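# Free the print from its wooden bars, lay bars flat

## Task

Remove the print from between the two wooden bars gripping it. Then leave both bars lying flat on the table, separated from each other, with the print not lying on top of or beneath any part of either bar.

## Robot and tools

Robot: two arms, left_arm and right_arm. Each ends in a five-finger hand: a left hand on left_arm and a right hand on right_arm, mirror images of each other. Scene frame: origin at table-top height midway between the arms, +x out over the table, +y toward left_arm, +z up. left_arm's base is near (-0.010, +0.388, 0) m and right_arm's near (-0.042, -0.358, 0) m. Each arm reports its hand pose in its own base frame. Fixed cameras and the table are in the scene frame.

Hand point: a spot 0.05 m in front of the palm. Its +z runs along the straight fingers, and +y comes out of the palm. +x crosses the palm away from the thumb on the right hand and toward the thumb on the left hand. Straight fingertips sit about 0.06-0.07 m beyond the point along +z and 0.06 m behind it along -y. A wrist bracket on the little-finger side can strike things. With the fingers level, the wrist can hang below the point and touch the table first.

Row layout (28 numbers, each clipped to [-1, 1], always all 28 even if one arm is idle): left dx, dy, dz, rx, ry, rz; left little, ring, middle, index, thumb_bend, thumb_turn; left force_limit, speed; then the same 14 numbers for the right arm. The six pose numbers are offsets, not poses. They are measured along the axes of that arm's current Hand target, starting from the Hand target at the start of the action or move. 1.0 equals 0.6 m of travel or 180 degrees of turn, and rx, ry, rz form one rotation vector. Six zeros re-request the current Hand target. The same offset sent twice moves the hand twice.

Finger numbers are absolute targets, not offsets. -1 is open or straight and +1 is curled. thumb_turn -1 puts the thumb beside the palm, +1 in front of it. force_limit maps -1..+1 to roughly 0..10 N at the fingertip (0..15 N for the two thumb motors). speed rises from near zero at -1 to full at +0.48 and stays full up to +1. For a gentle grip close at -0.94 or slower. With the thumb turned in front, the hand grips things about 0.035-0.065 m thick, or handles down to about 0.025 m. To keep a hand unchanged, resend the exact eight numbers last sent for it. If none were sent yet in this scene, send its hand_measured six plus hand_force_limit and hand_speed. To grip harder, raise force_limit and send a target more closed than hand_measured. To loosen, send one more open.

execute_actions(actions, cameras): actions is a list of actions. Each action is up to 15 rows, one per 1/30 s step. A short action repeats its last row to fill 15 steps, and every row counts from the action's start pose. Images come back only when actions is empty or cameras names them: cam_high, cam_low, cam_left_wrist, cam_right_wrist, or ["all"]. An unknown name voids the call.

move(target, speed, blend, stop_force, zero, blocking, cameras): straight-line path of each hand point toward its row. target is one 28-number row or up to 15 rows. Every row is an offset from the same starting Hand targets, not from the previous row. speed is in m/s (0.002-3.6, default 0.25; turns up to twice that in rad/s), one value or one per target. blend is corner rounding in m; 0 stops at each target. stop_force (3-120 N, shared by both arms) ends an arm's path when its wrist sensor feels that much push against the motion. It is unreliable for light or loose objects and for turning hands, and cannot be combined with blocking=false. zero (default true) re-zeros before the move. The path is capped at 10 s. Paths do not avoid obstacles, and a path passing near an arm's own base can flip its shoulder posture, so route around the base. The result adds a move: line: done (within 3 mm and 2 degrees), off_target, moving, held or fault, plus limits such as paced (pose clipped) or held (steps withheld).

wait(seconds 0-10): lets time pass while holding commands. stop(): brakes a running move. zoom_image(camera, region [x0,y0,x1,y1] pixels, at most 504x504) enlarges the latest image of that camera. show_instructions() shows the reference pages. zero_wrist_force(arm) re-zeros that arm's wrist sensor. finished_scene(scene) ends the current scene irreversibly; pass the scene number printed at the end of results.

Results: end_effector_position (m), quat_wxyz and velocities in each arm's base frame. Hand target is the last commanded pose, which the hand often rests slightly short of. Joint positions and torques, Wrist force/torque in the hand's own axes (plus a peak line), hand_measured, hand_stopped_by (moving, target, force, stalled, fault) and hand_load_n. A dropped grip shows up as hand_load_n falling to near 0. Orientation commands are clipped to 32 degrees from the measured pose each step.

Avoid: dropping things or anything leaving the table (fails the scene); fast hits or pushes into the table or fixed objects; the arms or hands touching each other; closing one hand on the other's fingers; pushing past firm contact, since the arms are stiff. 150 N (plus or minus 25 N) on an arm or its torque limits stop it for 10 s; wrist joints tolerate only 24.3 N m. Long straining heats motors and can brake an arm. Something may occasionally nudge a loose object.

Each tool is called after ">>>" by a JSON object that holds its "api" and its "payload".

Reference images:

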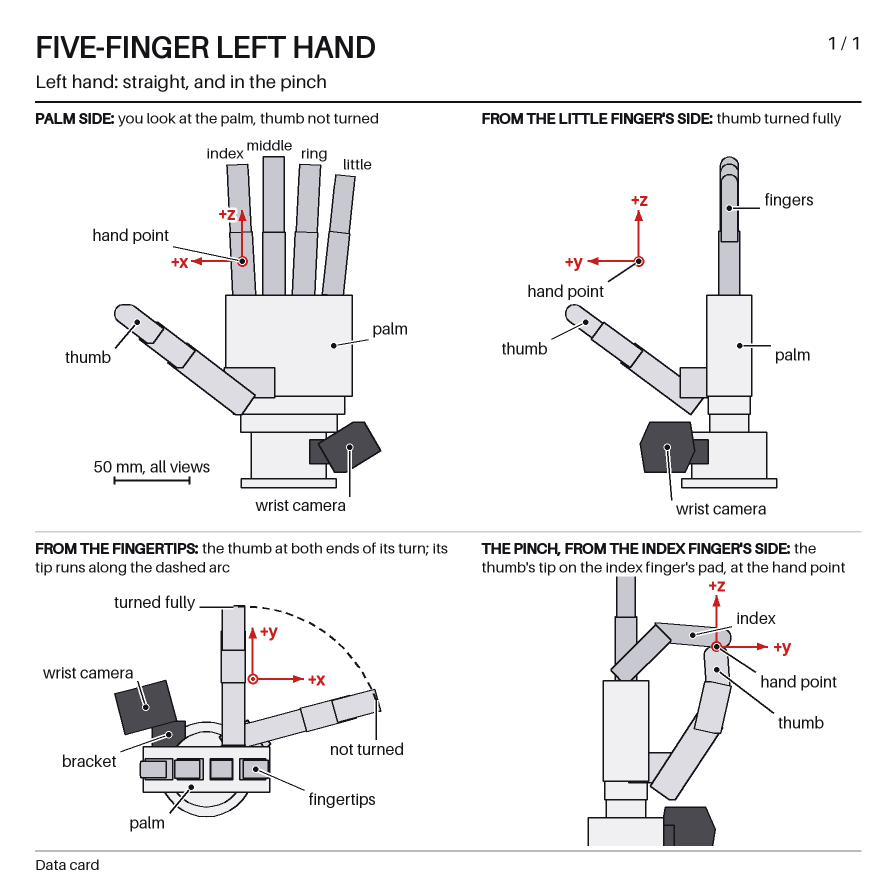

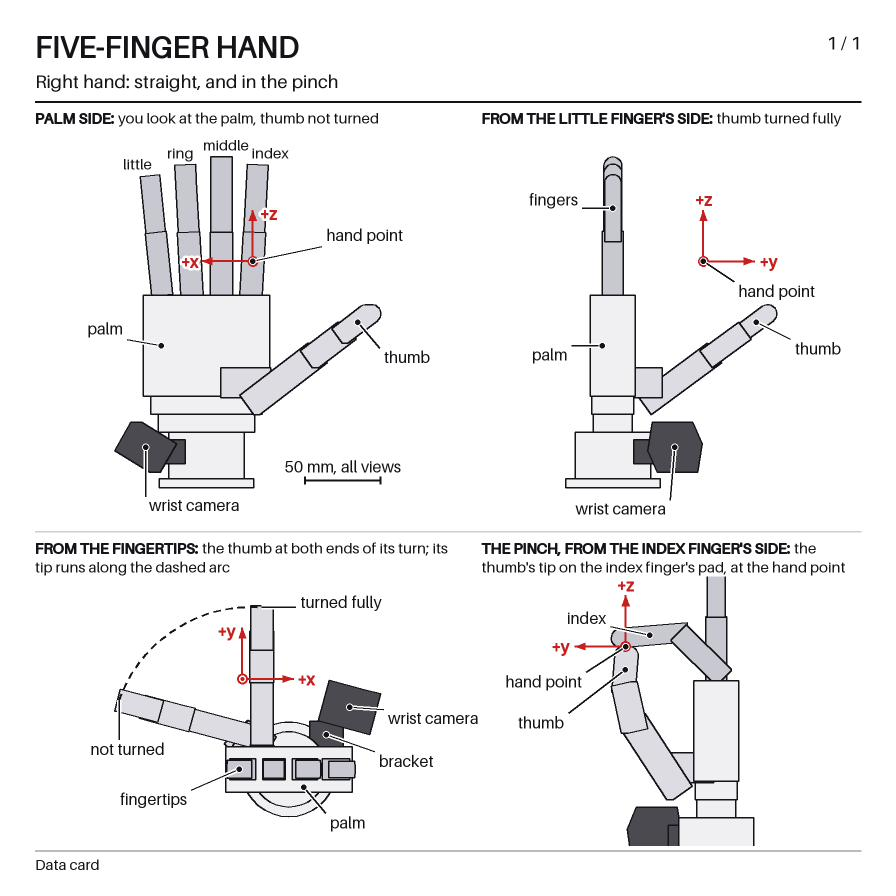

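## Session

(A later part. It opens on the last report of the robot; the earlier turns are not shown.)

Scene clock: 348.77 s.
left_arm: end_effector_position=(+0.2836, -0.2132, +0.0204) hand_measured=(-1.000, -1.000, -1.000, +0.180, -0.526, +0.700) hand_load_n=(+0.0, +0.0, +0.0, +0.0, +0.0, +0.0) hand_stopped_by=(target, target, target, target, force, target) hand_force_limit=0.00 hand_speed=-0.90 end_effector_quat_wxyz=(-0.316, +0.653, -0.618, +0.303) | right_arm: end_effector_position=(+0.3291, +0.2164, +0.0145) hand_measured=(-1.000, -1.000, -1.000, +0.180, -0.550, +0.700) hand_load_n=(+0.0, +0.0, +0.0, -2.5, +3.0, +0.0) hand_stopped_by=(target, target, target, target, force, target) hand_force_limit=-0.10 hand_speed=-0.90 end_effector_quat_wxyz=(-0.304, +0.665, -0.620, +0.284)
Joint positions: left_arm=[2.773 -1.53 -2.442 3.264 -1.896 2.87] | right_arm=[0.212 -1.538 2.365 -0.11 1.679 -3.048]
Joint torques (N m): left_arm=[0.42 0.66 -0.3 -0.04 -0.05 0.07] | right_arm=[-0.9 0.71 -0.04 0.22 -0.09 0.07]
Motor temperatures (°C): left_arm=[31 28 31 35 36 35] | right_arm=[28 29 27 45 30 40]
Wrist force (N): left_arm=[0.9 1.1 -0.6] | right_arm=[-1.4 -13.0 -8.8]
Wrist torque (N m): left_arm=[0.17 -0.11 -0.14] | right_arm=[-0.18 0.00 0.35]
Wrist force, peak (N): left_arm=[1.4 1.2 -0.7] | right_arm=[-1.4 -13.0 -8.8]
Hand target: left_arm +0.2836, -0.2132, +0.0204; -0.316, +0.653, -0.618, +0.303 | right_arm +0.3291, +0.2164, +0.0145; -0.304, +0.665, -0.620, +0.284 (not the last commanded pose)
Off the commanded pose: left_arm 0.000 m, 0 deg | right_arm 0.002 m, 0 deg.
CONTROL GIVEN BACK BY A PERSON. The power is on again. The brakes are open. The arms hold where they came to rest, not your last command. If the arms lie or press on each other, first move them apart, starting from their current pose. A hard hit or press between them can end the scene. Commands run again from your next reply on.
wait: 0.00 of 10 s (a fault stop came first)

>>> {"api": "move", "payload": {"target": [0,0,0,0,0,0,-1,-1,-1,0.15,-0.78,0.7,0.0,0.0,0,-0.0019,-0.0016,0,0,0,-1,-1,-1,0.18,-0.25,0.7,-0.1,-0.9], "speed": 0.02}}

>>> {"api": "move", "payload": {"target": [[0,-0.0154,-0.0197,0,0,0,-1,-1,-1,0.15,-0.78,0.7,0.0,0.0,0,0,0,0,0,0,-1,-1,-1,0.18,-0.25,0.7,-0.1,-0.9],[0.0383,-0.0154,-0.0197,0,0,0,-1,-1,-1,0.15,-0.78,0.7,0.0,0.0,0,0,0,0,0,0,-1,-1,-1,0.18,-0.25,0.7,-0.1,-0.9]], "speed": 0.08, "cameras": ["cam_left_wrist","cam_right_wrist"]}}

>>> {"api": "zoom_image", "payload": {"camera": "cam_left_wrist", "region": [210, 270, 330, 390]}}

>>> {"api": "zoom_image", "payload": {"camera": "cam_right_wrist", "region": [290, 260, 410, 380]}}

Scene clock: 356.03 s.
left_arm: end_effector_position=(+0.2836, -0.2132, +0.0204) hand_measured=(-1.000, -1.000, -1.000, +0.150, -0.780, +0.700) hand_load_n=(+0.0, +0.0, -0.5, +0.0, +0.0, +0.0) hand_stopped_by=(target, target, target, target, target, target) hand_force_limit=0.00 hand_speed=0.00 end_effector_quat_wxyz=(-0.316, +0.653, -0.618, +0.303) | right_arm: end_effector_position=(+0.3291, +0.2164, +0.0160) hand_measured=(-1.000, -1.000, -1.000, +0.180, -0.550, +0.700) hand_load_n=(+0.0, -0.5, +0.0, +2.5, +3.0, +0.0) hand_stopped_by=(target, target, target, target, force, target) hand_force_limit=-0.10 hand_speed=-0.90 end_effector_quat_wxyz=(-0.304, +0.665, -0.620, +0.284)
Joint positions: left_arm=[2.773 -1.53 -2.442 3.264 -1.896 2.87] | right_arm=[0.212 -1.541 2.363 -0.105 1.679 -3.048]
Joint torques (N m): left_arm=[0.91 12.67 11.87 -0.52 -0.38 -0.03] | right_arm=[-3.33 -24.04 -25.67 2.92 -0.23 0.19]
Wrist force (N): left_arm=[1.1 1.4 -0.5] | right_arm=[-1.6 -2.7 -1.3]
Wrist torque (N m): left_arm=[0.20 -0.13 -0.13] | right_arm=[0.11 0.02 0.38]
Wrist force, peak (N): left_arm=[1.1 1.6 -0.5] | right_arm=[-1.1 -13.3 -8.9]
Hand target: left_arm +0.2836, -0.2132, +0.0204; -0.316, +0.653, -0.618, +0.303 | right_arm +0.3291, +0.2164, +0.0160; -0.304, +0.665, -0.620, +0.284
Off the commanded pose: left_arm 0.000 m, 0 deg | right_arm 0.000 m, 0 deg.
CONTROL GIVEN BACK BY A PERSON, as an earlier result said. Commands run again.
move: done

Scene clock: 357.57 s.
left_arm: end_effector_position=(+0.2812, -0.2363, +0.0351) hand_measured=(-1.000, -1.000, -1.000, +0.150, -0.780, +0.700) hand_load_n=(+0.0, +0.0, +0.0, +0.0, +0.0, +0.0) hand_stopped_by=(target, target, target, target, target, target) hand_force_limit=0.00 hand_speed=0.00 end_effector_quat_wxyz=(-0.316, +0.653, -0.618, +0.303) | right_arm: end_effector_position=(+0.3291, +0.2165, +0.0160) hand_measured=(-1.000, -1.000, -1.000, +0.180, -0.550, +0.700) hand_load_n=(+0.0, +0.0, -0.5, +2.0, +3.0, +0.0) hand_stopped_by=(target, target, target, target, force, target) hand_force_limit=-0.10 hand_speed=-0.90 end_effector_quat_wxyz=(-0.304, +0.665, -0.620, +0.284)
Joint positions: left_arm=[2.66 -1.557 -2.369 3.189 -1.981 2.79] | right_arm=[0.212 -1.541 2.363 -0.105 1.679 -3.048]
Joint torques (N m): left_arm=[-11.73 7.37 25.48 -3.11 -1.91 -2.13] | right_arm=[-6.58 -24.6 -25.74 3.13 -1.13 -1.16]
Wrist force (N): left_arm=[1.0 1.4 -0.5] | right_arm=[-1.5 -2.5 -1.2]
Wrist torque (N m): left_arm=[0.19 -0.08 0.05] | right_arm=[0.12 0.01 0.39]
Wrist force, peak (N): left_arm=[1.5 1.4 -0.5] | right_arm=[-1.5 -2.9 -1.4]
Hand target: left_arm +0.2812, -0.2363, +0.0351; -0.316, +0.653, -0.618, +0.303 | right_arm +0.3291, +0.2164, +0.0160; -0.304, +0.665, -0.620, +0.284
Off the commanded pose: left_arm 0.000 m, 0 deg | right_arm 0.000 m, 0 deg.
move: done
Images, in order (width x height): cam_left_wrist 616x616, cam_right_wrist 616x616.

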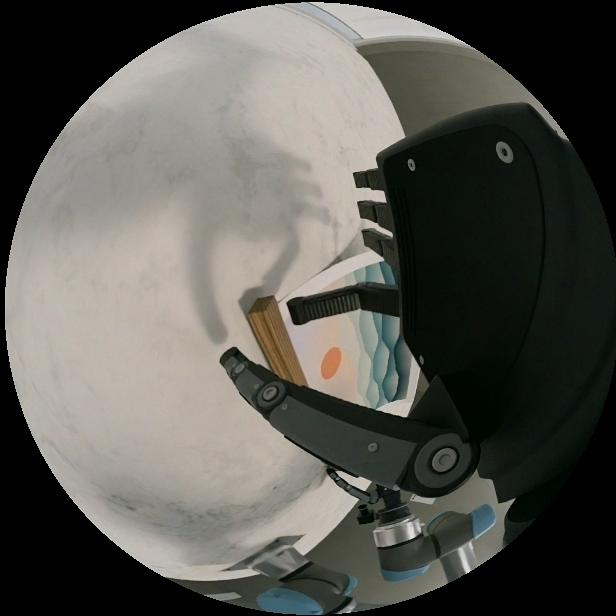

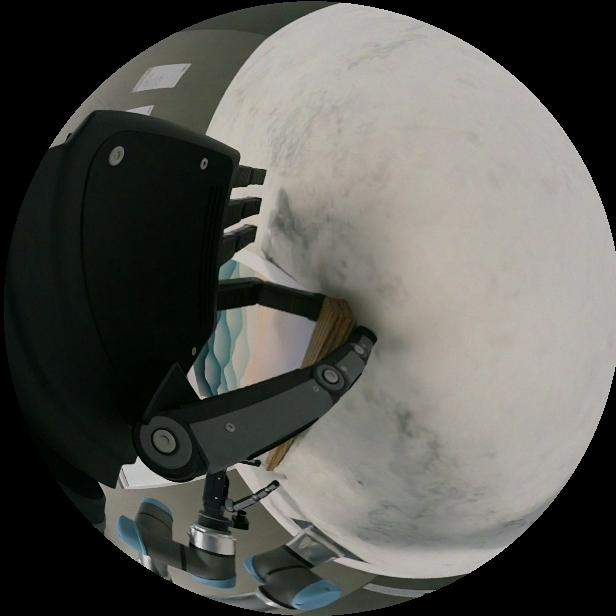

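Scaled by 4.200 from the camera's 616x616 image, which has a finer 880x880 frame.

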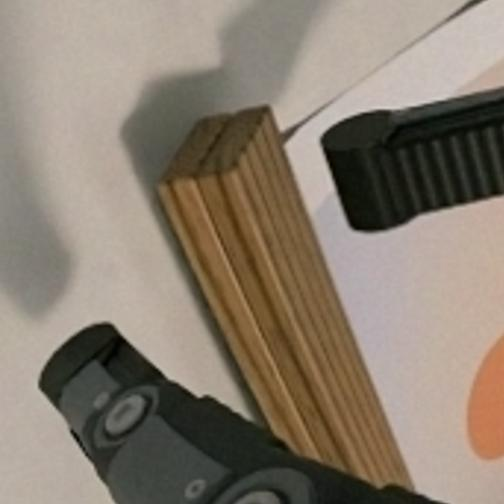

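Scaled by 4.200 from the camera's 616x616 image, which has a finer 880x880 frame.

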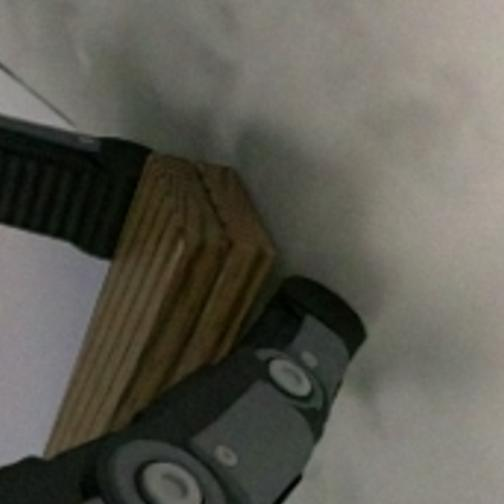

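>>> {"api": "zoom_image", "payload": {"camera": "cam_left_wrist", "region": [240, 285, 290, 335]}}

>>> {"api": "zoom_image", "payload": {"camera": "cam_right_wrist", "region": [315, 290, 365, 340]}}

Scaled by 10.080 from the camera's 616x616 image, which has a finer 880x880 frame.

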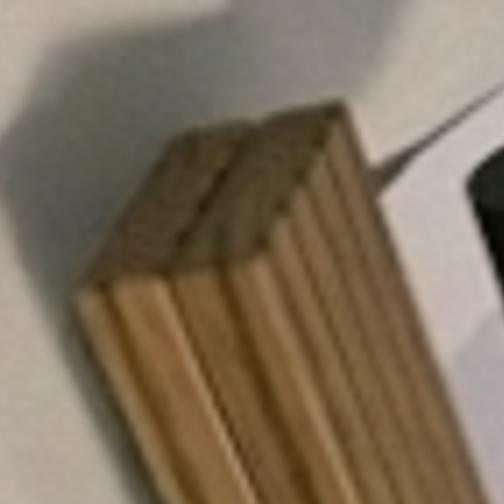

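Scaled by 10.080 from the camera's 616x616 image, which has a finer 880x880 frame.

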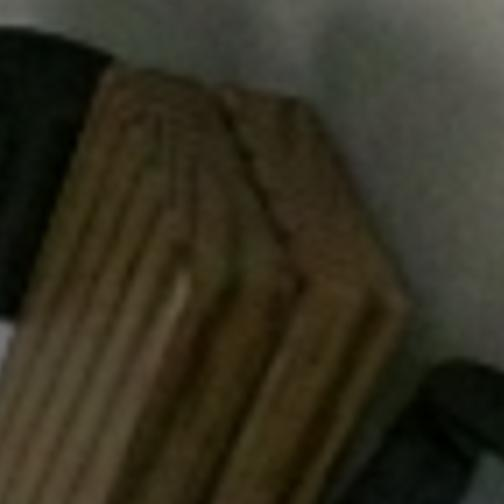

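>>> {"api": "move", "payload": {"target": [[0,-0.0092,0.0118,0,0,0,-1,-1,-1,0.0,-0.78,0.7,0.0,0.0,0,0,0,0,0,0,-1,-1,-1,0.18,-0.25,0.7,-0.1,-0.9],[0,-0.0026,0.0204,0,0,0,-1,-1,-1,0.0,-0.78,0.7,0.0,0.0,0,0,0,0,0,0,-1,-1,-1,0.18,-0.25,0.7,-0.1,-0.9]], "speed": 0.05, "cameras": ["cam_left_wrist"]}}

>>> {"api": "zoom_image", "payload": {"camera": "cam_left_wrist", "region": [210, 270, 330, 390]}}

Scene clock: 387.93 s.
left_arm: end_effector_position=(+0.2917, -0.2358, +0.0288) hand_measured=(-1.000, -1.000, -1.000, +0.000, -0.780, +0.700) hand_load_n=(+0.0, +0.0, +0.0, +0.0, +0.0, +0.0) hand_stopped_by=(target, target, target, target, target, target) hand_force_limit=0.00 hand_speed=0.00 end_effector_quat_wxyz=(-0.316, +0.653, -0.618, +0.303) | right_arm: end_effector_position=(+0.3291, +0.2164, +0.0160) hand_measured=(-1.000, -1.000, -1.000, +0.180, -0.550, +0.700) hand_load_n=(+0.0, +0.0, +0.0, +2.0, +3.0, +0.0) hand_stopped_by=(target, target, target, target, force, target) hand_force_limit=-0.10 hand_speed=-0.90 end_effector_quat_wxyz=(-0.304, +0.665, -0.620, +0.284)
Joint positions: left_arm=[2.685 -1.584 -2.363 3.217 -1.962 2.808] | right_arm=[0.212 -1.541 2.363 -0.105 1.679 -3.048]
Joint torques (N m): left_arm=[13.94 7.26 -1.4 1.91 1.16 2.07] | right_arm=[-8.86 -23.94 -26.51 3 -2.2 -2.11]
Wrist force (N): left_arm=[1.1 1.1 -0.5] | right_arm=[-1.5 -2.7 -1.3]
Wrist torque (N m): left_arm=[0.18 -0.10 -0.11] | right_arm=[0.11 0.01 0.38]
Wrist force, peak (N): left_arm=[1.4 1.5 -0.7] | right_arm=[-1.6 -2.9 -1.4]
Hand target: left_arm +0.2917, -0.2358, +0.0288; -0.316, +0.653, -0.618, +0.303 | right_arm +0.3291, +0.2164, +0.0160; -0.304, +0.665, -0.620, +0.284
Off the commanded pose: left_arm 0.000 m, 0 deg | right_arm 0.000 m, 0 deg.
move: done
Images, in order (width x height): cam_left_wrist 616x616.

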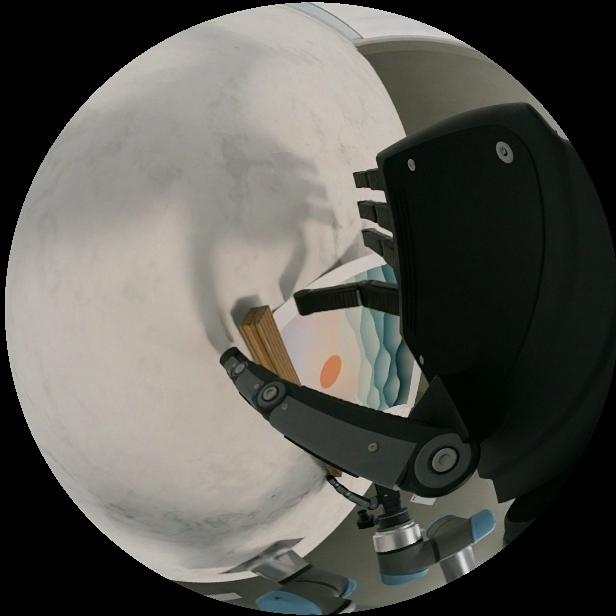

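Scaled by 4.200 from the camera's 616x616 image, which has a finer 880x880 frame.

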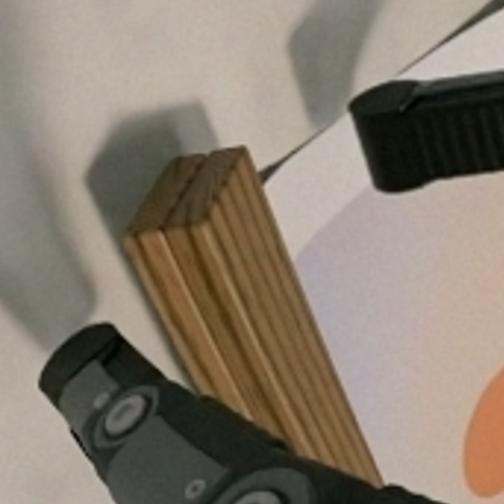

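>>> {"api": "move", "payload": {"target": [0.0025,0.0092,0.0072,0,0,0,-1,-1,-1,0.0,-0.78,0.7,0.0,0.0,0,0,0,0,0,0,-1,-1,-1,0.18,-0.25,0.7,-0.1,-0.9], "speed": 0.03, "stop_force": 4}}

>>> {"api": "move", "payload": {"target": [0,0,0,0,0,0,-1,-1,-1,0.18,-0.65,0.7,0.2,-0.7,0,0,0,0,0,0,-1,-1,-1,0.18,-0.25,0.7,-0.1,-0.9], "speed": 0.03, "cameras": ["cam_left_wrist"]}}

>>> {"api": "zoom_image", "payload": {"camera": "cam_left_wrist", "region": [210, 270, 330, 390]}}

Scene clock: 395.53 s.
left_arm: end_effector_position=(+0.2918, -0.2373, +0.0218) hand_measured=(-1.000, -1.000, -1.000, +0.000, -0.780, +0.700) hand_load_n=(+0.0, -0.5, +0.0, +0.0, +0.0, +0.0) hand_stopped_by=(target, target, target, target, target, target) hand_force_limit=0.00 hand_speed=0.00 end_effector_quat_wxyz=(-0.316, +0.653, -0.618, +0.303) | right_arm: end_effector_position=(+0.3291, +0.2164, +0.0160) hand_measured=(-1.000, -1.000, -1.000, +0.180, -0.550, +0.700) hand_load_n=(+0.0, +0.0, +0.0, +2.0, +3.5, +0.0) hand_stopped_by=(target, target, target, target, force, target) hand_force_limit=-0.10 hand_speed=-0.90 end_effector_quat_wxyz=(-0.304, +0.665, -0.620, +0.284)
Joint positions: left_arm=[2.679 -1.605 -2.368 3.241 -1.967 2.803] | right_arm=[0.212 -1.541 2.363 -0.105 1.679 -3.048]
Joint torques (N m): left_arm=[-12.16 7.8 -1.04 2 -1.89 -1.97] | right_arm=[-8.75 -26.63 -25.87 2.93 -2.31 -1.97]
Wrist force (N): left_arm=[0.9 1.2 -0.5] | right_arm=[-1.6 -2.6 -1.2]
Wrist torque (N m): left_arm=[0.18 -0.08 0.05] | right_arm=[0.10 0.02 0.37]
Wrist force, peak (N): left_arm=[1.0 1.5 -0.4] | right_arm=[-1.4 -3.1 -1.1]
Hand target: left_arm +0.2918, -0.2373, +0.0218; -0.316, +0.653, -0.618, +0.303 | right_arm +0.3291, +0.2164, +0.0160; -0.304, +0.665, -0.620, +0.284
Off the commanded pose: left_arm 0.000 m, 0 deg | right_arm 0.000 m, 0 deg.
move: done

Scene clock: 396.10 s.
left_arm: end_effector_position=(+0.2918, -0.2373, +0.0218) hand_measured=(-1.000, -1.000, -1.000, +0.180, -0.650, +0.700) hand_load_n=(+0.0, +0.0, +0.0, +0.0, +0.0, +0.0) hand_stopped_by=(target, target, target, target, target, target) hand_force_limit=0.20 hand_speed=-0.70 end_effector_quat_wxyz=(-0.316, +0.653, -0.618, +0.303) | right_arm: end_effector_position=(+0.3291, +0.2164, +0.0160) hand_measured=(-1.000, -1.000, -1.000, +0.180, -0.550, +0.700) hand_load_n=(+0.0, +0.0, +0.0, +2.0, +3.0, +0.0) hand_stopped_by=(target, target, target, target, force, target) hand_force_limit=-0.10 hand_speed=-0.90 end_effector_quat_wxyz=(-0.304, +0.665, -0.620, +0.284)
Joint positions: left_arm=[2.679 -1.605 -2.368 3.241 -1.967 2.803] | right_arm=[0.212 -1.541 2.363 -0.105 1.679 -3.048]
Joint torques (N m): left_arm=[-12.5 7.74 -0.94 1.96 -1.91 -1.95] | right_arm=[-8.38 -24.7 -25.37 2.87 -2.18 -2]
Wrist force (N): left_arm=[0.7 1.2 -0.6] | right_arm=[-1.4 -2.4 -1.4]
Wrist torque (N m): left_arm=[0.18 -0.05 0.03] | right_arm=[0.14 -0.02 0.41]
Wrist force, peak (N): left_arm=[1.4 1.2 -0.7] | right_arm=[-1.8 -2.8 -1.3]
Hand target: left_arm +0.2918, -0.2373, +0.0218; -0.316, +0.653, -0.618, +0.303 | right_arm +0.3291, +0.2164, +0.0160; -0.304, +0.665, -0.620, +0.284
Off the commanded pose: left_arm 0.000 m, 0 deg | right_arm 0.000 m, 0 deg.
move: done
Images, in order (width x height): cam_left_wrist 616x616.

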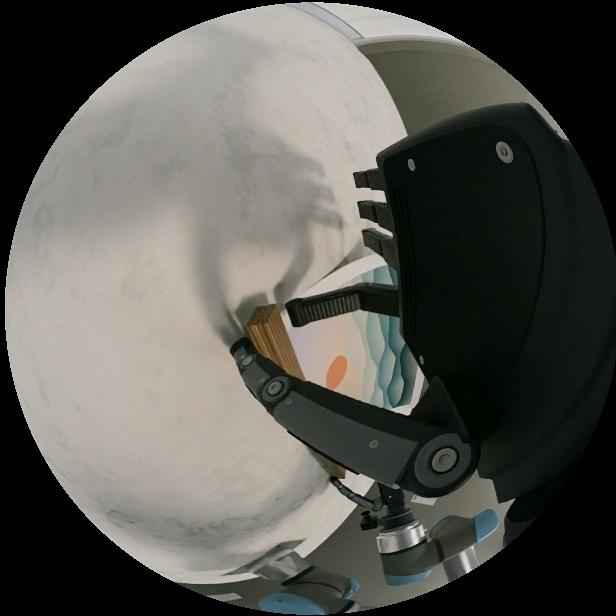

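Scaled by 4.200 from the camera's 616x616 image, which has a finer 880x880 frame.

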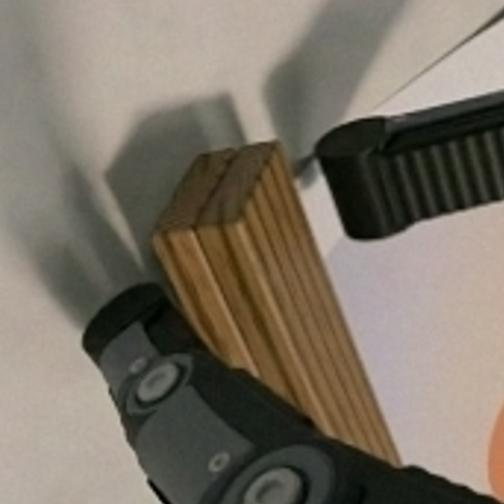

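>>> {"api": "move", "payload": {"target": [0,0,0,0,0,0,-1,-1,-1,0.24,-0.3,0.7,0.1,-0.9,0,0,0,0,0,0,-1,-1,-1,0.18,-0.25,0.7,-0.1,-0.9], "speed": 0.03}}

>>> {"api": "move", "payload": {"target": [0,0,0,0,0,0,-1,-1,-1,0.40,-0.3,0.7,0.3,-0.9,0,0,0,0,0,0,-1,-1,-1,0.30,-0.25,0.7,0.2,-0.9], "speed": 0.03, "cameras": ["cam_left_wrist","cam_right_wrist"]}}

>>> {"api": "zoom_image", "payload": {"camera": "cam_left_wrist", "region": [210, 270, 330, 390]}}

>>> {"api": "zoom_image", "payload": {"camera": "cam_right_wrist", "region": [290, 260, 410, 380]}}

Scene clock: 402.20 s.
left_arm: end_effector_position=(+0.2918, -0.2373, +0.0218) hand_measured=(-1.000, -1.000, -1.000, +0.240, -0.540, +0.700) hand_load_n=(+0.0, +0.0, +0.0, +5.0, +8.5, +0.0) hand_stopped_by=(target, target, target, target, force, target) hand_force_limit=0.10 hand_speed=-0.90 end_effector_quat_wxyz=(-0.316, +0.653, -0.618, +0.303) | right_arm: end_effector_position=(+0.3291, +0.2164, +0.0160) hand_measured=(-1.000, -1.000, -1.000, +0.180, -0.550, +0.700) hand_load_n=(+0.0, +0.0, +0.0, +2.5, +3.0, +1.5) hand_stopped_by=(target, target, target, target, force, target) hand_force_limit=-0.10 hand_speed=-0.90 end_effector_quat_wxyz=(-0.304, +0.665, -0.620, +0.284)
Joint positions: left_arm=[2.679 -1.605 -2.368 3.241 -1.967 2.803] | right_arm=[0.212 -1.541 2.363 -0.105 1.679 -3.048]
Joint torques (N m): left_arm=[-11.01 7.96 1.55 0.64 -1.15 -1.84] | right_arm=[-7.1 -23.85 -25.8 2.5 -2.03 -1.88]
Wrist force (N): left_arm=[1.7 -0.9 -2.5] | right_arm=[-2.3 -2.5 -1.5]
Wrist torque (N m): left_arm=[0.08 -0.10 0.10] | right_arm=[0.06 0.03 0.40]
Wrist force, peak (N): left_arm=[1.5 -0.9 -2.9] | right_arm=[-2.4 -2.6 -1.7]
Hand target: left_arm +0.2918, -0.2373, +0.0218; -0.316, +0.653, -0.618, +0.303 | right_arm +0.3291, +0.2164, +0.0160; -0.304, +0.665, -0.620, +0.284
Off the commanded pose: left_arm 0.000 m, 0 deg | right_arm 0.000 m, 0 deg.
move: done

Scene clock: 403.03 s.
left_arm: end_effector_position=(+0.2918, -0.2373, +0.0218) hand_measured=(-1.000, -1.000, -1.000, +0.400, -0.540, +0.700) hand_load_n=(+0.0, +0.0, -0.5, +0.0, +0.5, +0.0) hand_stopped_by=(target, target, target, target, force, target) hand_force_limit=0.30 hand_speed=-0.90 end_effector_quat_wxyz=(-0.316, +0.653, -0.618, +0.303) | right_arm: end_effector_position=(+0.3291, +0.2164, +0.0160) hand_measured=(-1.000, -1.000, -1.000, +0.196, -0.550, +0.700) hand_load_n=(+0.0, +0.0, +0.0, +7.0, +6.5, +1.5) hand_stopped_by=(target, target, target, force, force, target) hand_force_limit=0.20 hand_speed=-0.90 end_effector_quat_wxyz=(-0.304, +0.665, -0.620, +0.284)
Joint positions: left_arm=[2.679 -1.605 -2.368 3.241 -1.967 2.803] | right_arm=[0.212 -1.541 2.363 -0.105 1.679 -3.048]
Joint torques (N m): left_arm=[-10.83 7.93 1.28 0.55 -0.91 -1.81] | right_arm=[-8.88 -23.91 -25.11 2.92 -2.07 -1.92]
Wrist force (N): left_arm=[1.3 1.3 -0.6] | right_arm=[-1.9 -2.1 -1.1]
Wrist torque (N m): left_arm=[0.18 -0.12 0.06] | right_arm=[0.11 0.02 0.41]
Wrist force, peak (N): left_arm=[1.8 -0.8 -3.1] | right_arm=[-2.8 -2.5 -0.9]
Hand target: left_arm +0.2918, -0.2373, +0.0218; -0.316, +0.653, -0.618, +0.303 | right_arm +0.3291, +0.2164, +0.0160; -0.304, +0.665, -0.620, +0.284
Off the commanded pose: left_arm 0.000 m, 0 deg | right_arm 0.000 m, 0 deg.
move: done
Images, in order (width x height): cam_left_wrist 616x616, cam_right_wrist 616x616.

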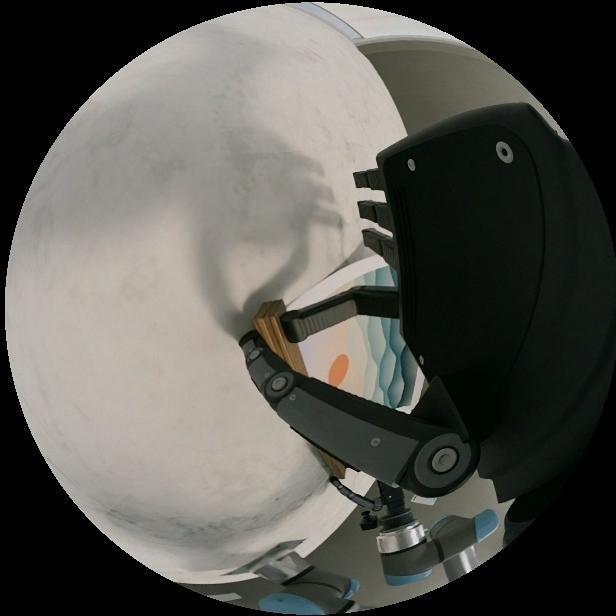

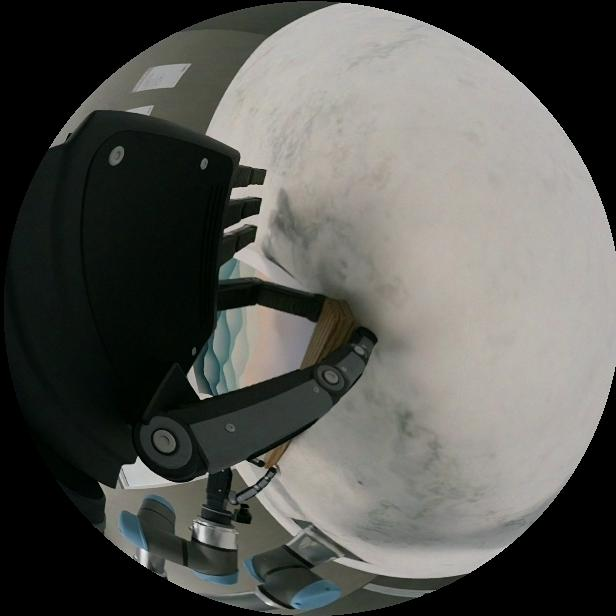

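Scaled by 4.200 from the camera's 616x616 image, which has a finer 880x880 frame.

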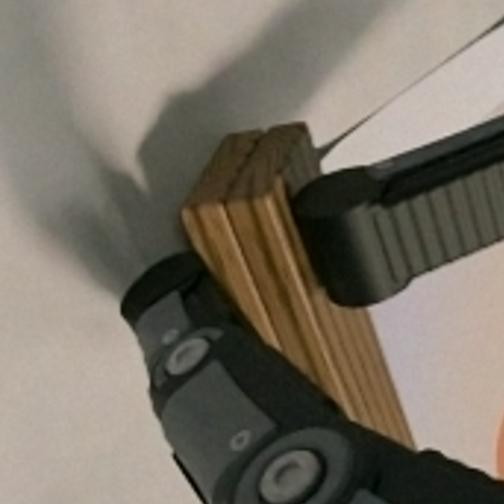

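Scaled by 4.200 from the camera's 616x616 image, which has a finer 880x880 frame.

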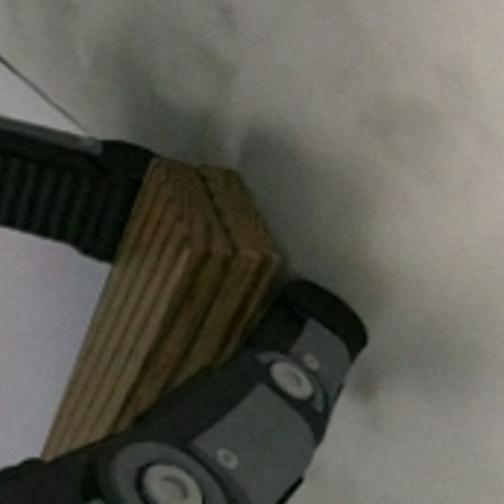

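>>> {"api": "move", "payload": {"target": [0,0,0,0,0,0,-1,-1,-1,0.0,-0.72,0.7,0.3,0.0,0,0,0,0,0,0,-1,-1,-1,0.30,-0.25,0.7,0.2,-0.9], "speed": 0.03}}

>>> {"api": "move", "payload": {"target": [0,0,0,-0.0167,0,0,-1,-1,-1,0.0,-0.72,0.7,0.3,0.0,0,0,0,0,0,0,-1,-1,-1,0.30,-0.25,0.7,0.2,-0.9], "speed": 0.03}}

>>> {"api": "move", "payload": {"target": [0,0.0101,0.0087,0,0,0,-1,-1,-1,0.0,-0.72,0.7,0.3,0.0,0,0,0,0,0,0,-1,-1,-1,0.30,-0.25,0.7,0.2,-0.9], "speed": 0.01, "stop_force": 3, "cameras": ["cam_left_wrist"]}}

>>> {"api": "zoom_image", "payload": {"camera": "cam_left_wrist", "region": [210, 270, 330, 390]}}

Scene clock: 419.70 s.
left_arm: end_effector_position=(+0.2918, -0.2373, +0.0218) hand_measured=(-1.000, -1.000, -1.000, +0.000, -0.720, +0.700) hand_load_n=(+0.0, -0.5, +0.0, +0.0, +0.0, +0.5) hand_stopped_by=(target, target, target, target, target, target) hand_force_limit=0.30 hand_speed=0.00 end_effector_quat_wxyz=(-0.316, +0.653, -0.618, +0.303) | right_arm: end_effector_position=(+0.3291, +0.2164, +0.0160) hand_measured=(-1.000, -1.000, -1.000, +0.196, -0.550, +0.700) hand_load_n=(+0.0, +0.0, +0.0, +2.0, +2.5, +0.0) hand_stopped_by=(target, target, target, force, force, target) hand_force_limit=0.20 hand_speed=-0.90 end_effector_quat_wxyz=(-0.304, +0.665, -0.620, +0.284)
Joint positions: left_arm=[2.679 -1.605 -2.368 3.241 -1.967 2.803] | right_arm=[0.212 -1.541 2.363 -0.105 1.679 -3.048]
Joint torques (N m): left_arm=[-10.15 11.87 4.53 -0.95 -0.23 -0.51] | right_arm=[-8.66 -23.15 -26.79 2.09 -2.37 -1.94]
Wrist force (N): left_arm=[0.7 1.0 -0.8] | right_arm=[-1.4 -1.4 -1.0]
Wrist torque (N m): left_arm=[0.17 -0.07 0.04] | right_arm=[0.12 0.00 0.37]
Wrist force, peak (N): left_arm=[0.7 -15.3 -9.8] | right_arm=[-1.8 -2.6 -1.4]
Hand target: left_arm +0.2918, -0.2373, +0.0218; -0.316, +0.653, -0.618, +0.303 | right_arm +0.3291, +0.2164, +0.0160; -0.304, +0.665, -0.620, +0.284
Off the commanded pose: left_arm 0.000 m, 0 deg | right_arm 0.000 m, 0 deg.
move: done

Scene clock: 420.97 s.
left_arm: end_effector_position=(+0.2918, -0.2373, +0.0218) hand_measured=(-1.000, -1.000, -1.000, +0.000, -0.720, +0.700) hand_load_n=(+0.0, +0.0, +0.0, +0.0, +0.0, +0.0) hand_stopped_by=(target, target, target, target, target, target) hand_force_limit=0.30 hand_speed=0.00 end_effector_quat_wxyz=(-0.299, +0.661, -0.626, +0.286) | right_arm: end_effector_position=(+0.3291, +0.2164, +0.0160) hand_measured=(-1.000, -1.000, -1.000, +0.196, -0.550, +0.700) hand_load_n=(+0.0, +0.0, +0.0, +2.0, +3.0, -0.5) hand_stopped_by=(target, target, target, force, force, target) hand_force_limit=0.20 hand_speed=-0.90 end_effector_quat_wxyz=(-0.304, +0.665, -0.620, +0.284)
Joint positions: left_arm=[2.703 -1.615 -2.339 3.176 -1.932 2.802] | right_arm=[0.212 -1.541 2.363 -0.105 1.679 -3.048]
Joint torques (N m): left_arm=[13.87 8.42 24.17 -2.96 1.15 -1.98] | right_arm=[-7.21 -23.26 -24.57 0.55 -2.23 -2.01]
Wrist force (N): left_arm=[0.7 1.2 -0.4] | right_arm=[-1.5 -1.5 -0.8]
Wrist torque (N m): left_arm=[0.17 -0.01 0.04] | right_arm=[0.10 -0.01 0.38]
Wrist force, peak (N): left_arm=[1.2 1.4 -0.5] | right_arm=[-1.7 -1.7 -1.1]
Hand target: left_arm +0.2918, -0.2373, +0.0218; -0.299, +0.661, -0.626, +0.286 | right_arm +0.3291, +0.2164, +0.0160; -0.304, +0.665, -0.620, +0.284
Off the commanded pose: left_arm 0.000 m, 0 deg | right_arm 0.000 m, 0 deg.
move: done

Scene clock: 422.47 s.
left_arm: end_effector_position=(+0.2918, -0.2373, +0.0186) hand_measured=(-1.000, -1.000, -1.000, +0.000, -0.720, +0.700) hand_load_n=(+0.0, +0.0, +0.0, -0.5, +0.0, +0.0) hand_stopped_by=(target, target, target, target, target, target) hand_force_limit=0.30 hand_speed=0.00 end_effector_quat_wxyz=(-0.299, +0.661, -0.626, +0.286) | right_arm: end_effector_position=(+0.3291, +0.2164, +0.0160) hand_measured=(-1.000, -1.000, -1.000, +0.196, -0.550, +0.700) hand_load_n=(+0.0, -0.5, +0.0, +2.0, +3.0, +0.0) hand_stopped_by=(target, target, target, force, force, target) hand_force_limit=0.20 hand_speed=-0.90 end_effector_quat_wxyz=(-0.304, +0.665, -0.620, +0.284)
Joint positions: left_arm=[2.703 -1.623 -2.342 3.187 -1.932 2.801] | right_arm=[0.212 -1.541 2.363 -0.105 1.679 -3.048]
Joint torques (N m): left_arm=[8.43 23.22 22.47 -3.12 0.31 -0.38] | right_arm=[-8.37 -22.68 -25.41 -1.52 -2.18 -1.82]
Wrist force (N): left_arm=[1.4 -1.6 -1.9] | right_arm=[-1.5 -1.4 -1.1]
Wrist torque (N m): left_arm=[0.15 -0.04 0.08] | right_arm=[0.13 -0.01 0.38]
Wrist force, peak (N): left_arm=[0.1 -8.5 -5.4] | right_arm=[-1.7 -1.7 -1.0]
Hand target: left_arm +0.2918, -0.2373, +0.0186; -0.299, +0.661, -0.626, +0.286 (not the last commanded pose) | right_arm +0.3291, +0.2164, +0.0160; -0.304, +0.665, -0.620, +0.284
Off the commanded pose: left_arm 0.005 m, 0 deg | right_arm 0.000 m, 0 deg.
move: contact (left_arm)
Images, in order (width x height): cam_left_wrist 616x616.

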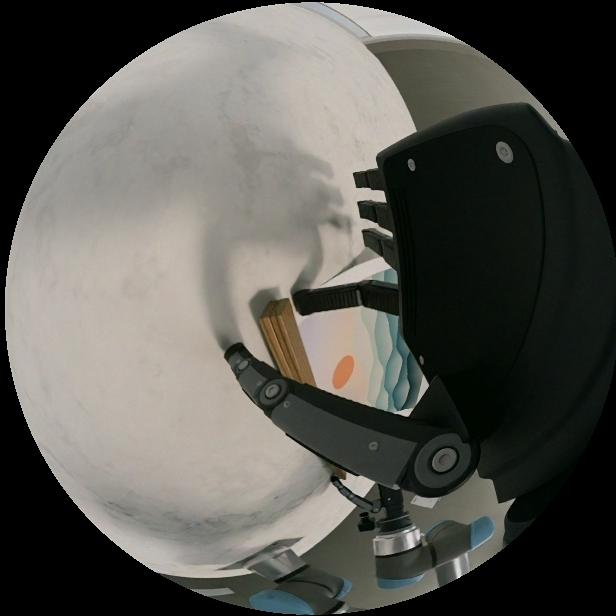

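Scaled by 4.200 from the camera's 616x616 image, which has a finer 880x880 frame.

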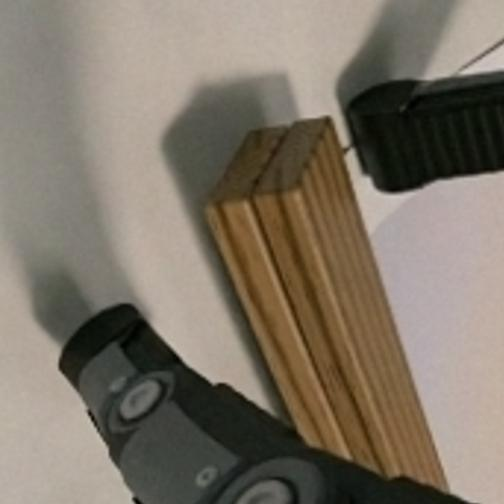

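>>> {"api": "move", "payload": {"target": [0,-0.0005,-0.0004,0,0,0,-1,-1,-1,0.18,-0.65,0.7,0.2,-0.5,0,0,0,0,0,0,-1,-1,-1,0.30,-0.25,0.7,0.2,-0.9], "speed": 0.01}}

>>> {"api": "move", "payload": {"target": [0,0,0,0,0,0,-1,-1,-1,0.18,-0.3,0.7,0.3,-0.9,0,0,0,0,0,0,-1,-1,-1,0.30,-0.25,0.7,0.2,-0.9], "speed": 0.01, "cameras": ["cam_left_wrist"]}}

>>> {"api": "zoom_image", "payload": {"camera": "cam_left_wrist", "region": [210, 270, 330, 390]}}

Scene clock: 431.53 s.
left_arm: end_effector_position=(+0.2918, -0.2373, +0.0190) hand_measured=(-1.000, -1.000, -1.000, +0.180, -0.650, +0.700) hand_load_n=(+0.0, +0.0, +0.0, +0.0, +0.0, +0.0) hand_stopped_by=(target, target, target, target, target, target) hand_force_limit=0.20 hand_speed=-0.50 end_effector_quat_wxyz=(-0.299, +0.661, -0.626, +0.286) | right_arm: end_effector_position=(+0.3291, +0.2164, +0.0160) hand_measured=(-1.000, -1.000, -1.000, +0.196, -0.550, +0.700) hand_load_n=(+0.0, +0.0, +0.0, +2.0, +2.5, -1.5) hand_stopped_by=(target, target, target, force, force, target) hand_force_limit=0.20 hand_speed=-0.90 end_effector_quat_wxyz=(-0.304, +0.665, -0.620, +0.284)
Joint positions: left_arm=[2.703 -1.622 -2.342 3.185 -1.932 2.801] | right_arm=[0.212 -1.541 2.363 -0.105 1.679 -3.048]
Joint torques (N m): left_arm=[13.42 25.28 24.12 -3.12 1.14 1.7] | right_arm=[-7.36 -22.63 -25.38 -1.22 -1.91 -2.14]
Wrist force (N): left_arm=[0.6 1.2 -0.4] | right_arm=[-1.3 -1.4 -1.1]
Wrist torque (N m): left_arm=[0.16 0.00 0.04] | right_arm=[0.11 -0.06 0.38]
Wrist force, peak (N): left_arm=[1.6 -1.7 -2.1] | right_arm=[-1.8 -1.6 -0.9]
Hand target: left_arm +0.2918, -0.2373, +0.0190; -0.299, +0.661, -0.626, +0.286 | right_arm +0.3291, +0.2164, +0.0160; -0.304, +0.665, -0.620, +0.284
Off the commanded pose: left_arm 0.000 m, 0 deg | right_arm 0.000 m, 0 deg.
move: done

Scene clock: 432.50 s.
left_arm: end_effector_position=(+0.2918, -0.2373, +0.0190) hand_measured=(-1.000, -1.000, -1.000, +0.180, -0.550, +0.700) hand_load_n=(-0.5, -0.5, +0.0, +6.5, +9.5, +0.5) hand_stopped_by=(target, target, target, target, force, target) hand_force_limit=0.30 hand_speed=-0.90 end_effector_quat_wxyz=(-0.299, +0.661, -0.626, +0.286) | right_arm: end_effector_position=(+0.3291, +0.2164, +0.0160) hand_measured=(-1.000, -1.000, -1.000, +0.196, -0.550, +0.700) hand_load_n=(+0.0, +0.0, +0.0, +3.5, +2.0, +0.0) hand_stopped_by=(target, target, target, force, force, target) hand_force_limit=0.20 hand_speed=-0.90 end_effector_quat_wxyz=(-0.304, +0.665, -0.620, +0.284)
Joint positions: left_arm=[2.703 -1.622 -2.342 3.185 -1.932 2.801] | right_arm=[0.212 -1.541 2.363 -0.105 1.679 -3.048]
Joint torques (N m): left_arm=[12.44 24.74 22.93 -3.13 0.4 1.68] | right_arm=[-7.19 -22.56 -24.9 -1.54 -2.2 -1.91]
Wrist force (N): left_arm=[2.2 1.4 -0.6] | right_arm=[-2.8 -2.0 -1.4]
Wrist torque (N m): left_arm=[0.25 -0.03 0.05] | right_arm=[0.07 0.02 0.37]
Wrist force, peak (N): left_arm=[2.4 1.4 -0.5] | right_arm=[-2.8 -2.2 -1.5]
Hand target: left_arm +0.2918, -0.2373, +0.0190; -0.299, +0.661, -0.626, +0.286 | right_arm +0.3291, +0.2164, +0.0160; -0.304, +0.665, -0.620, +0.284
Off the commanded pose: left_arm 0.000 m, 0 deg | right_arm 0.000 m, 0 deg.
move: done
Images, in order (width x height): cam_left_wrist 616x616.

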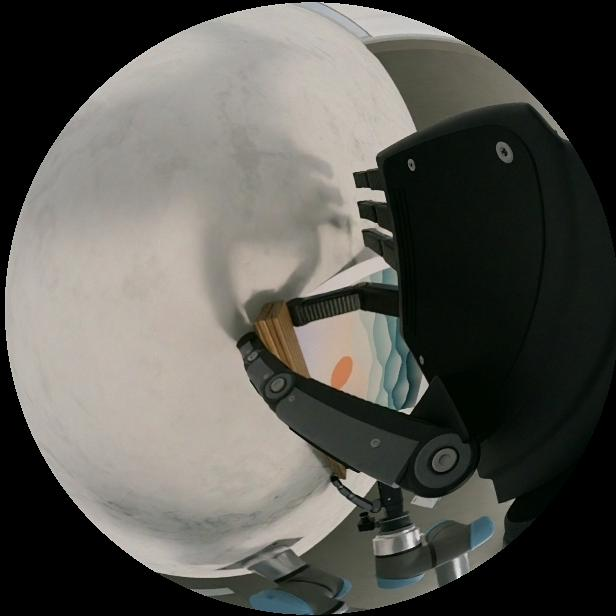

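Scaled by 4.200 from the camera's 616x616 image, which has a finer 880x880 frame.

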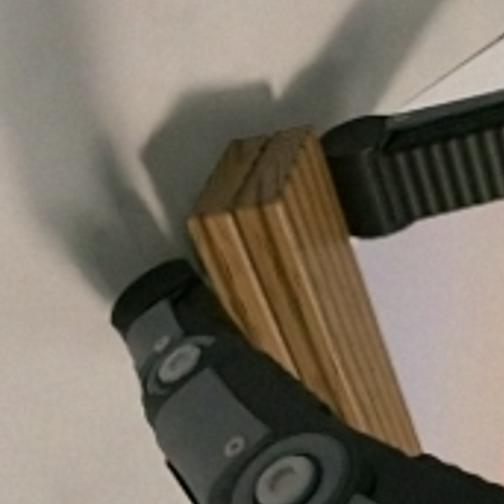

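>>> {"api": "move", "payload": {"target": [-0.0167,0,0,0,0,0,-1,-1,-1,0.18,-0.3,0.7,0.3,-0.9,0,0,0,0,0,0,-1,-1,-1,0.30,-0.25,0.7,0.2,-0.9], "speed": 0.02, "cameras": ["cam_left_wrist","cam_right_wrist"]}}

>>> {"api": "zoom_image", "payload": {"camera": "cam_left_wrist", "region": [210, 270, 330, 390]}}

>>> {"api": "zoom_image", "payload": {"camera": "cam_right_wrist", "region": [290, 260, 410, 380]}}

Scene clock: 440.13 s.
left_arm: end_effector_position=(+0.2913, -0.2274, +0.0189) hand_measured=(-1.000, -1.000, -1.000, +0.180, -0.550, +0.700) hand_load_n=(+0.0, -0.5, +0.0, +4.0, +7.0, +1.5) hand_stopped_by=(target, target, target, target, force, target) hand_force_limit=0.30 hand_speed=-0.90 end_effector_quat_wxyz=(-0.299, +0.661, -0.626, +0.286) | right_arm: end_effector_position=(+0.3291, +0.2165, +0.0160) hand_measured=(-1.000, -1.000, -1.000, +0.196, -0.548, +0.700) hand_load_n=(+0.0, -0.5, +0.0, +0.5, +0.5, +0.0) hand_stopped_by=(target, target, target, force, force, target) hand_force_limit=0.20 hand_speed=-0.90 end_effector_quat_wxyz=(-0.304, +0.665, -0.620, +0.284)
Joint positions: left_arm=[2.744 -1.596 -2.367 3.195 -1.902 2.832] | right_arm=[0.212 -1.541 2.363 -0.105 1.679 -3.048]
Joint torques (N m): left_arm=[14.7 21.7 -2.73 1.59 0.94 2.33] | right_arm=[-8.55 -22.33 -26.11 -1.4 0.12 -1.83]
Wrist force (N): left_arm=[2.4 -1.9 -2.4] | right_arm=[-1.6 -1.0 -0.5]
Wrist torque (N m): left_arm=[0.09 -0.06 -0.12] | right_arm=[0.11 -0.04 0.40]
Wrist force, peak (N): left_arm=[4.5 0.8 -0.9] | right_arm=[-4.6 -1.8 -1.1]
Hand target: left_arm +0.2913, -0.2273, +0.0189; -0.299, +0.661, -0.626, +0.286 | right_arm +0.3291, +0.2164, +0.0160; -0.304, +0.665, -0.620, +0.284
Off the commanded pose: left_arm 0.000 m, 0 deg | right_arm 0.000 m, 0 deg.
move: done
Images, in order (width x height): cam_left_wrist 616x616, cam_right_wrist 616x616.

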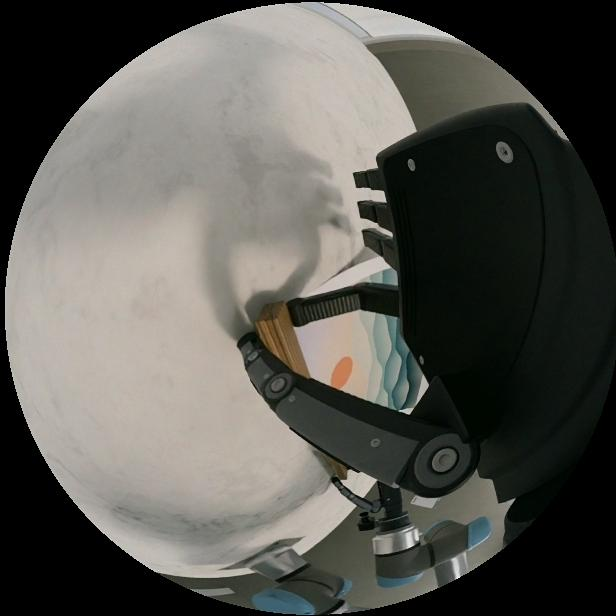

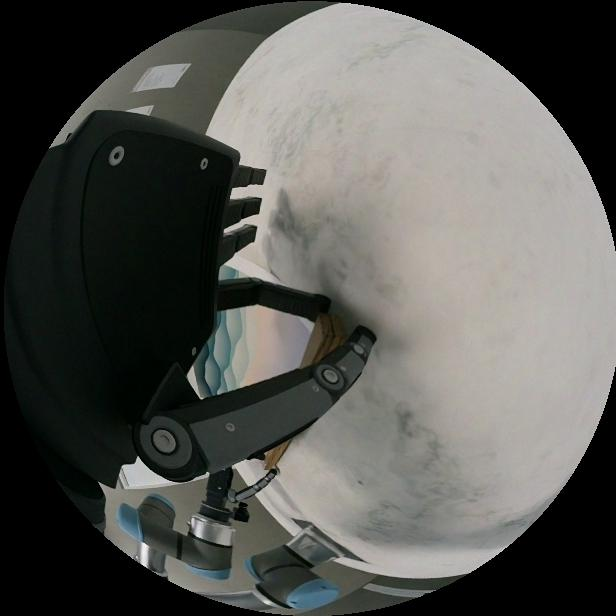

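Scaled by 4.200 from the camera's 616x616 image, which has a finer 880x880 frame.

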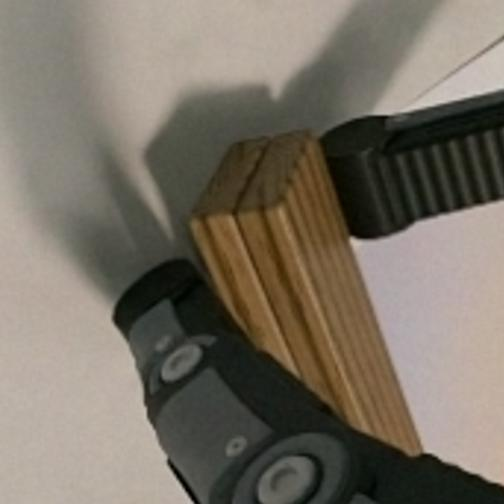

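Scaled by 4.200 from the camera's 616x616 image, which has a finer 880x880 frame.

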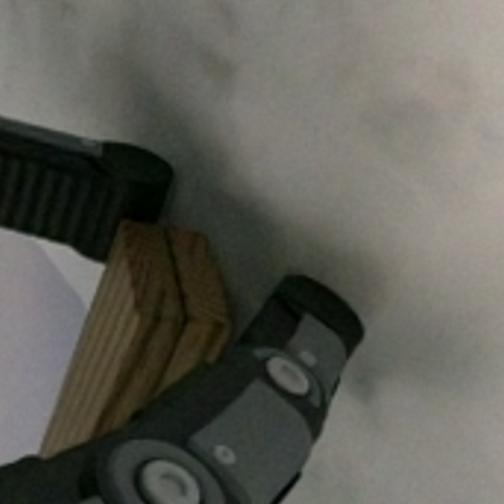

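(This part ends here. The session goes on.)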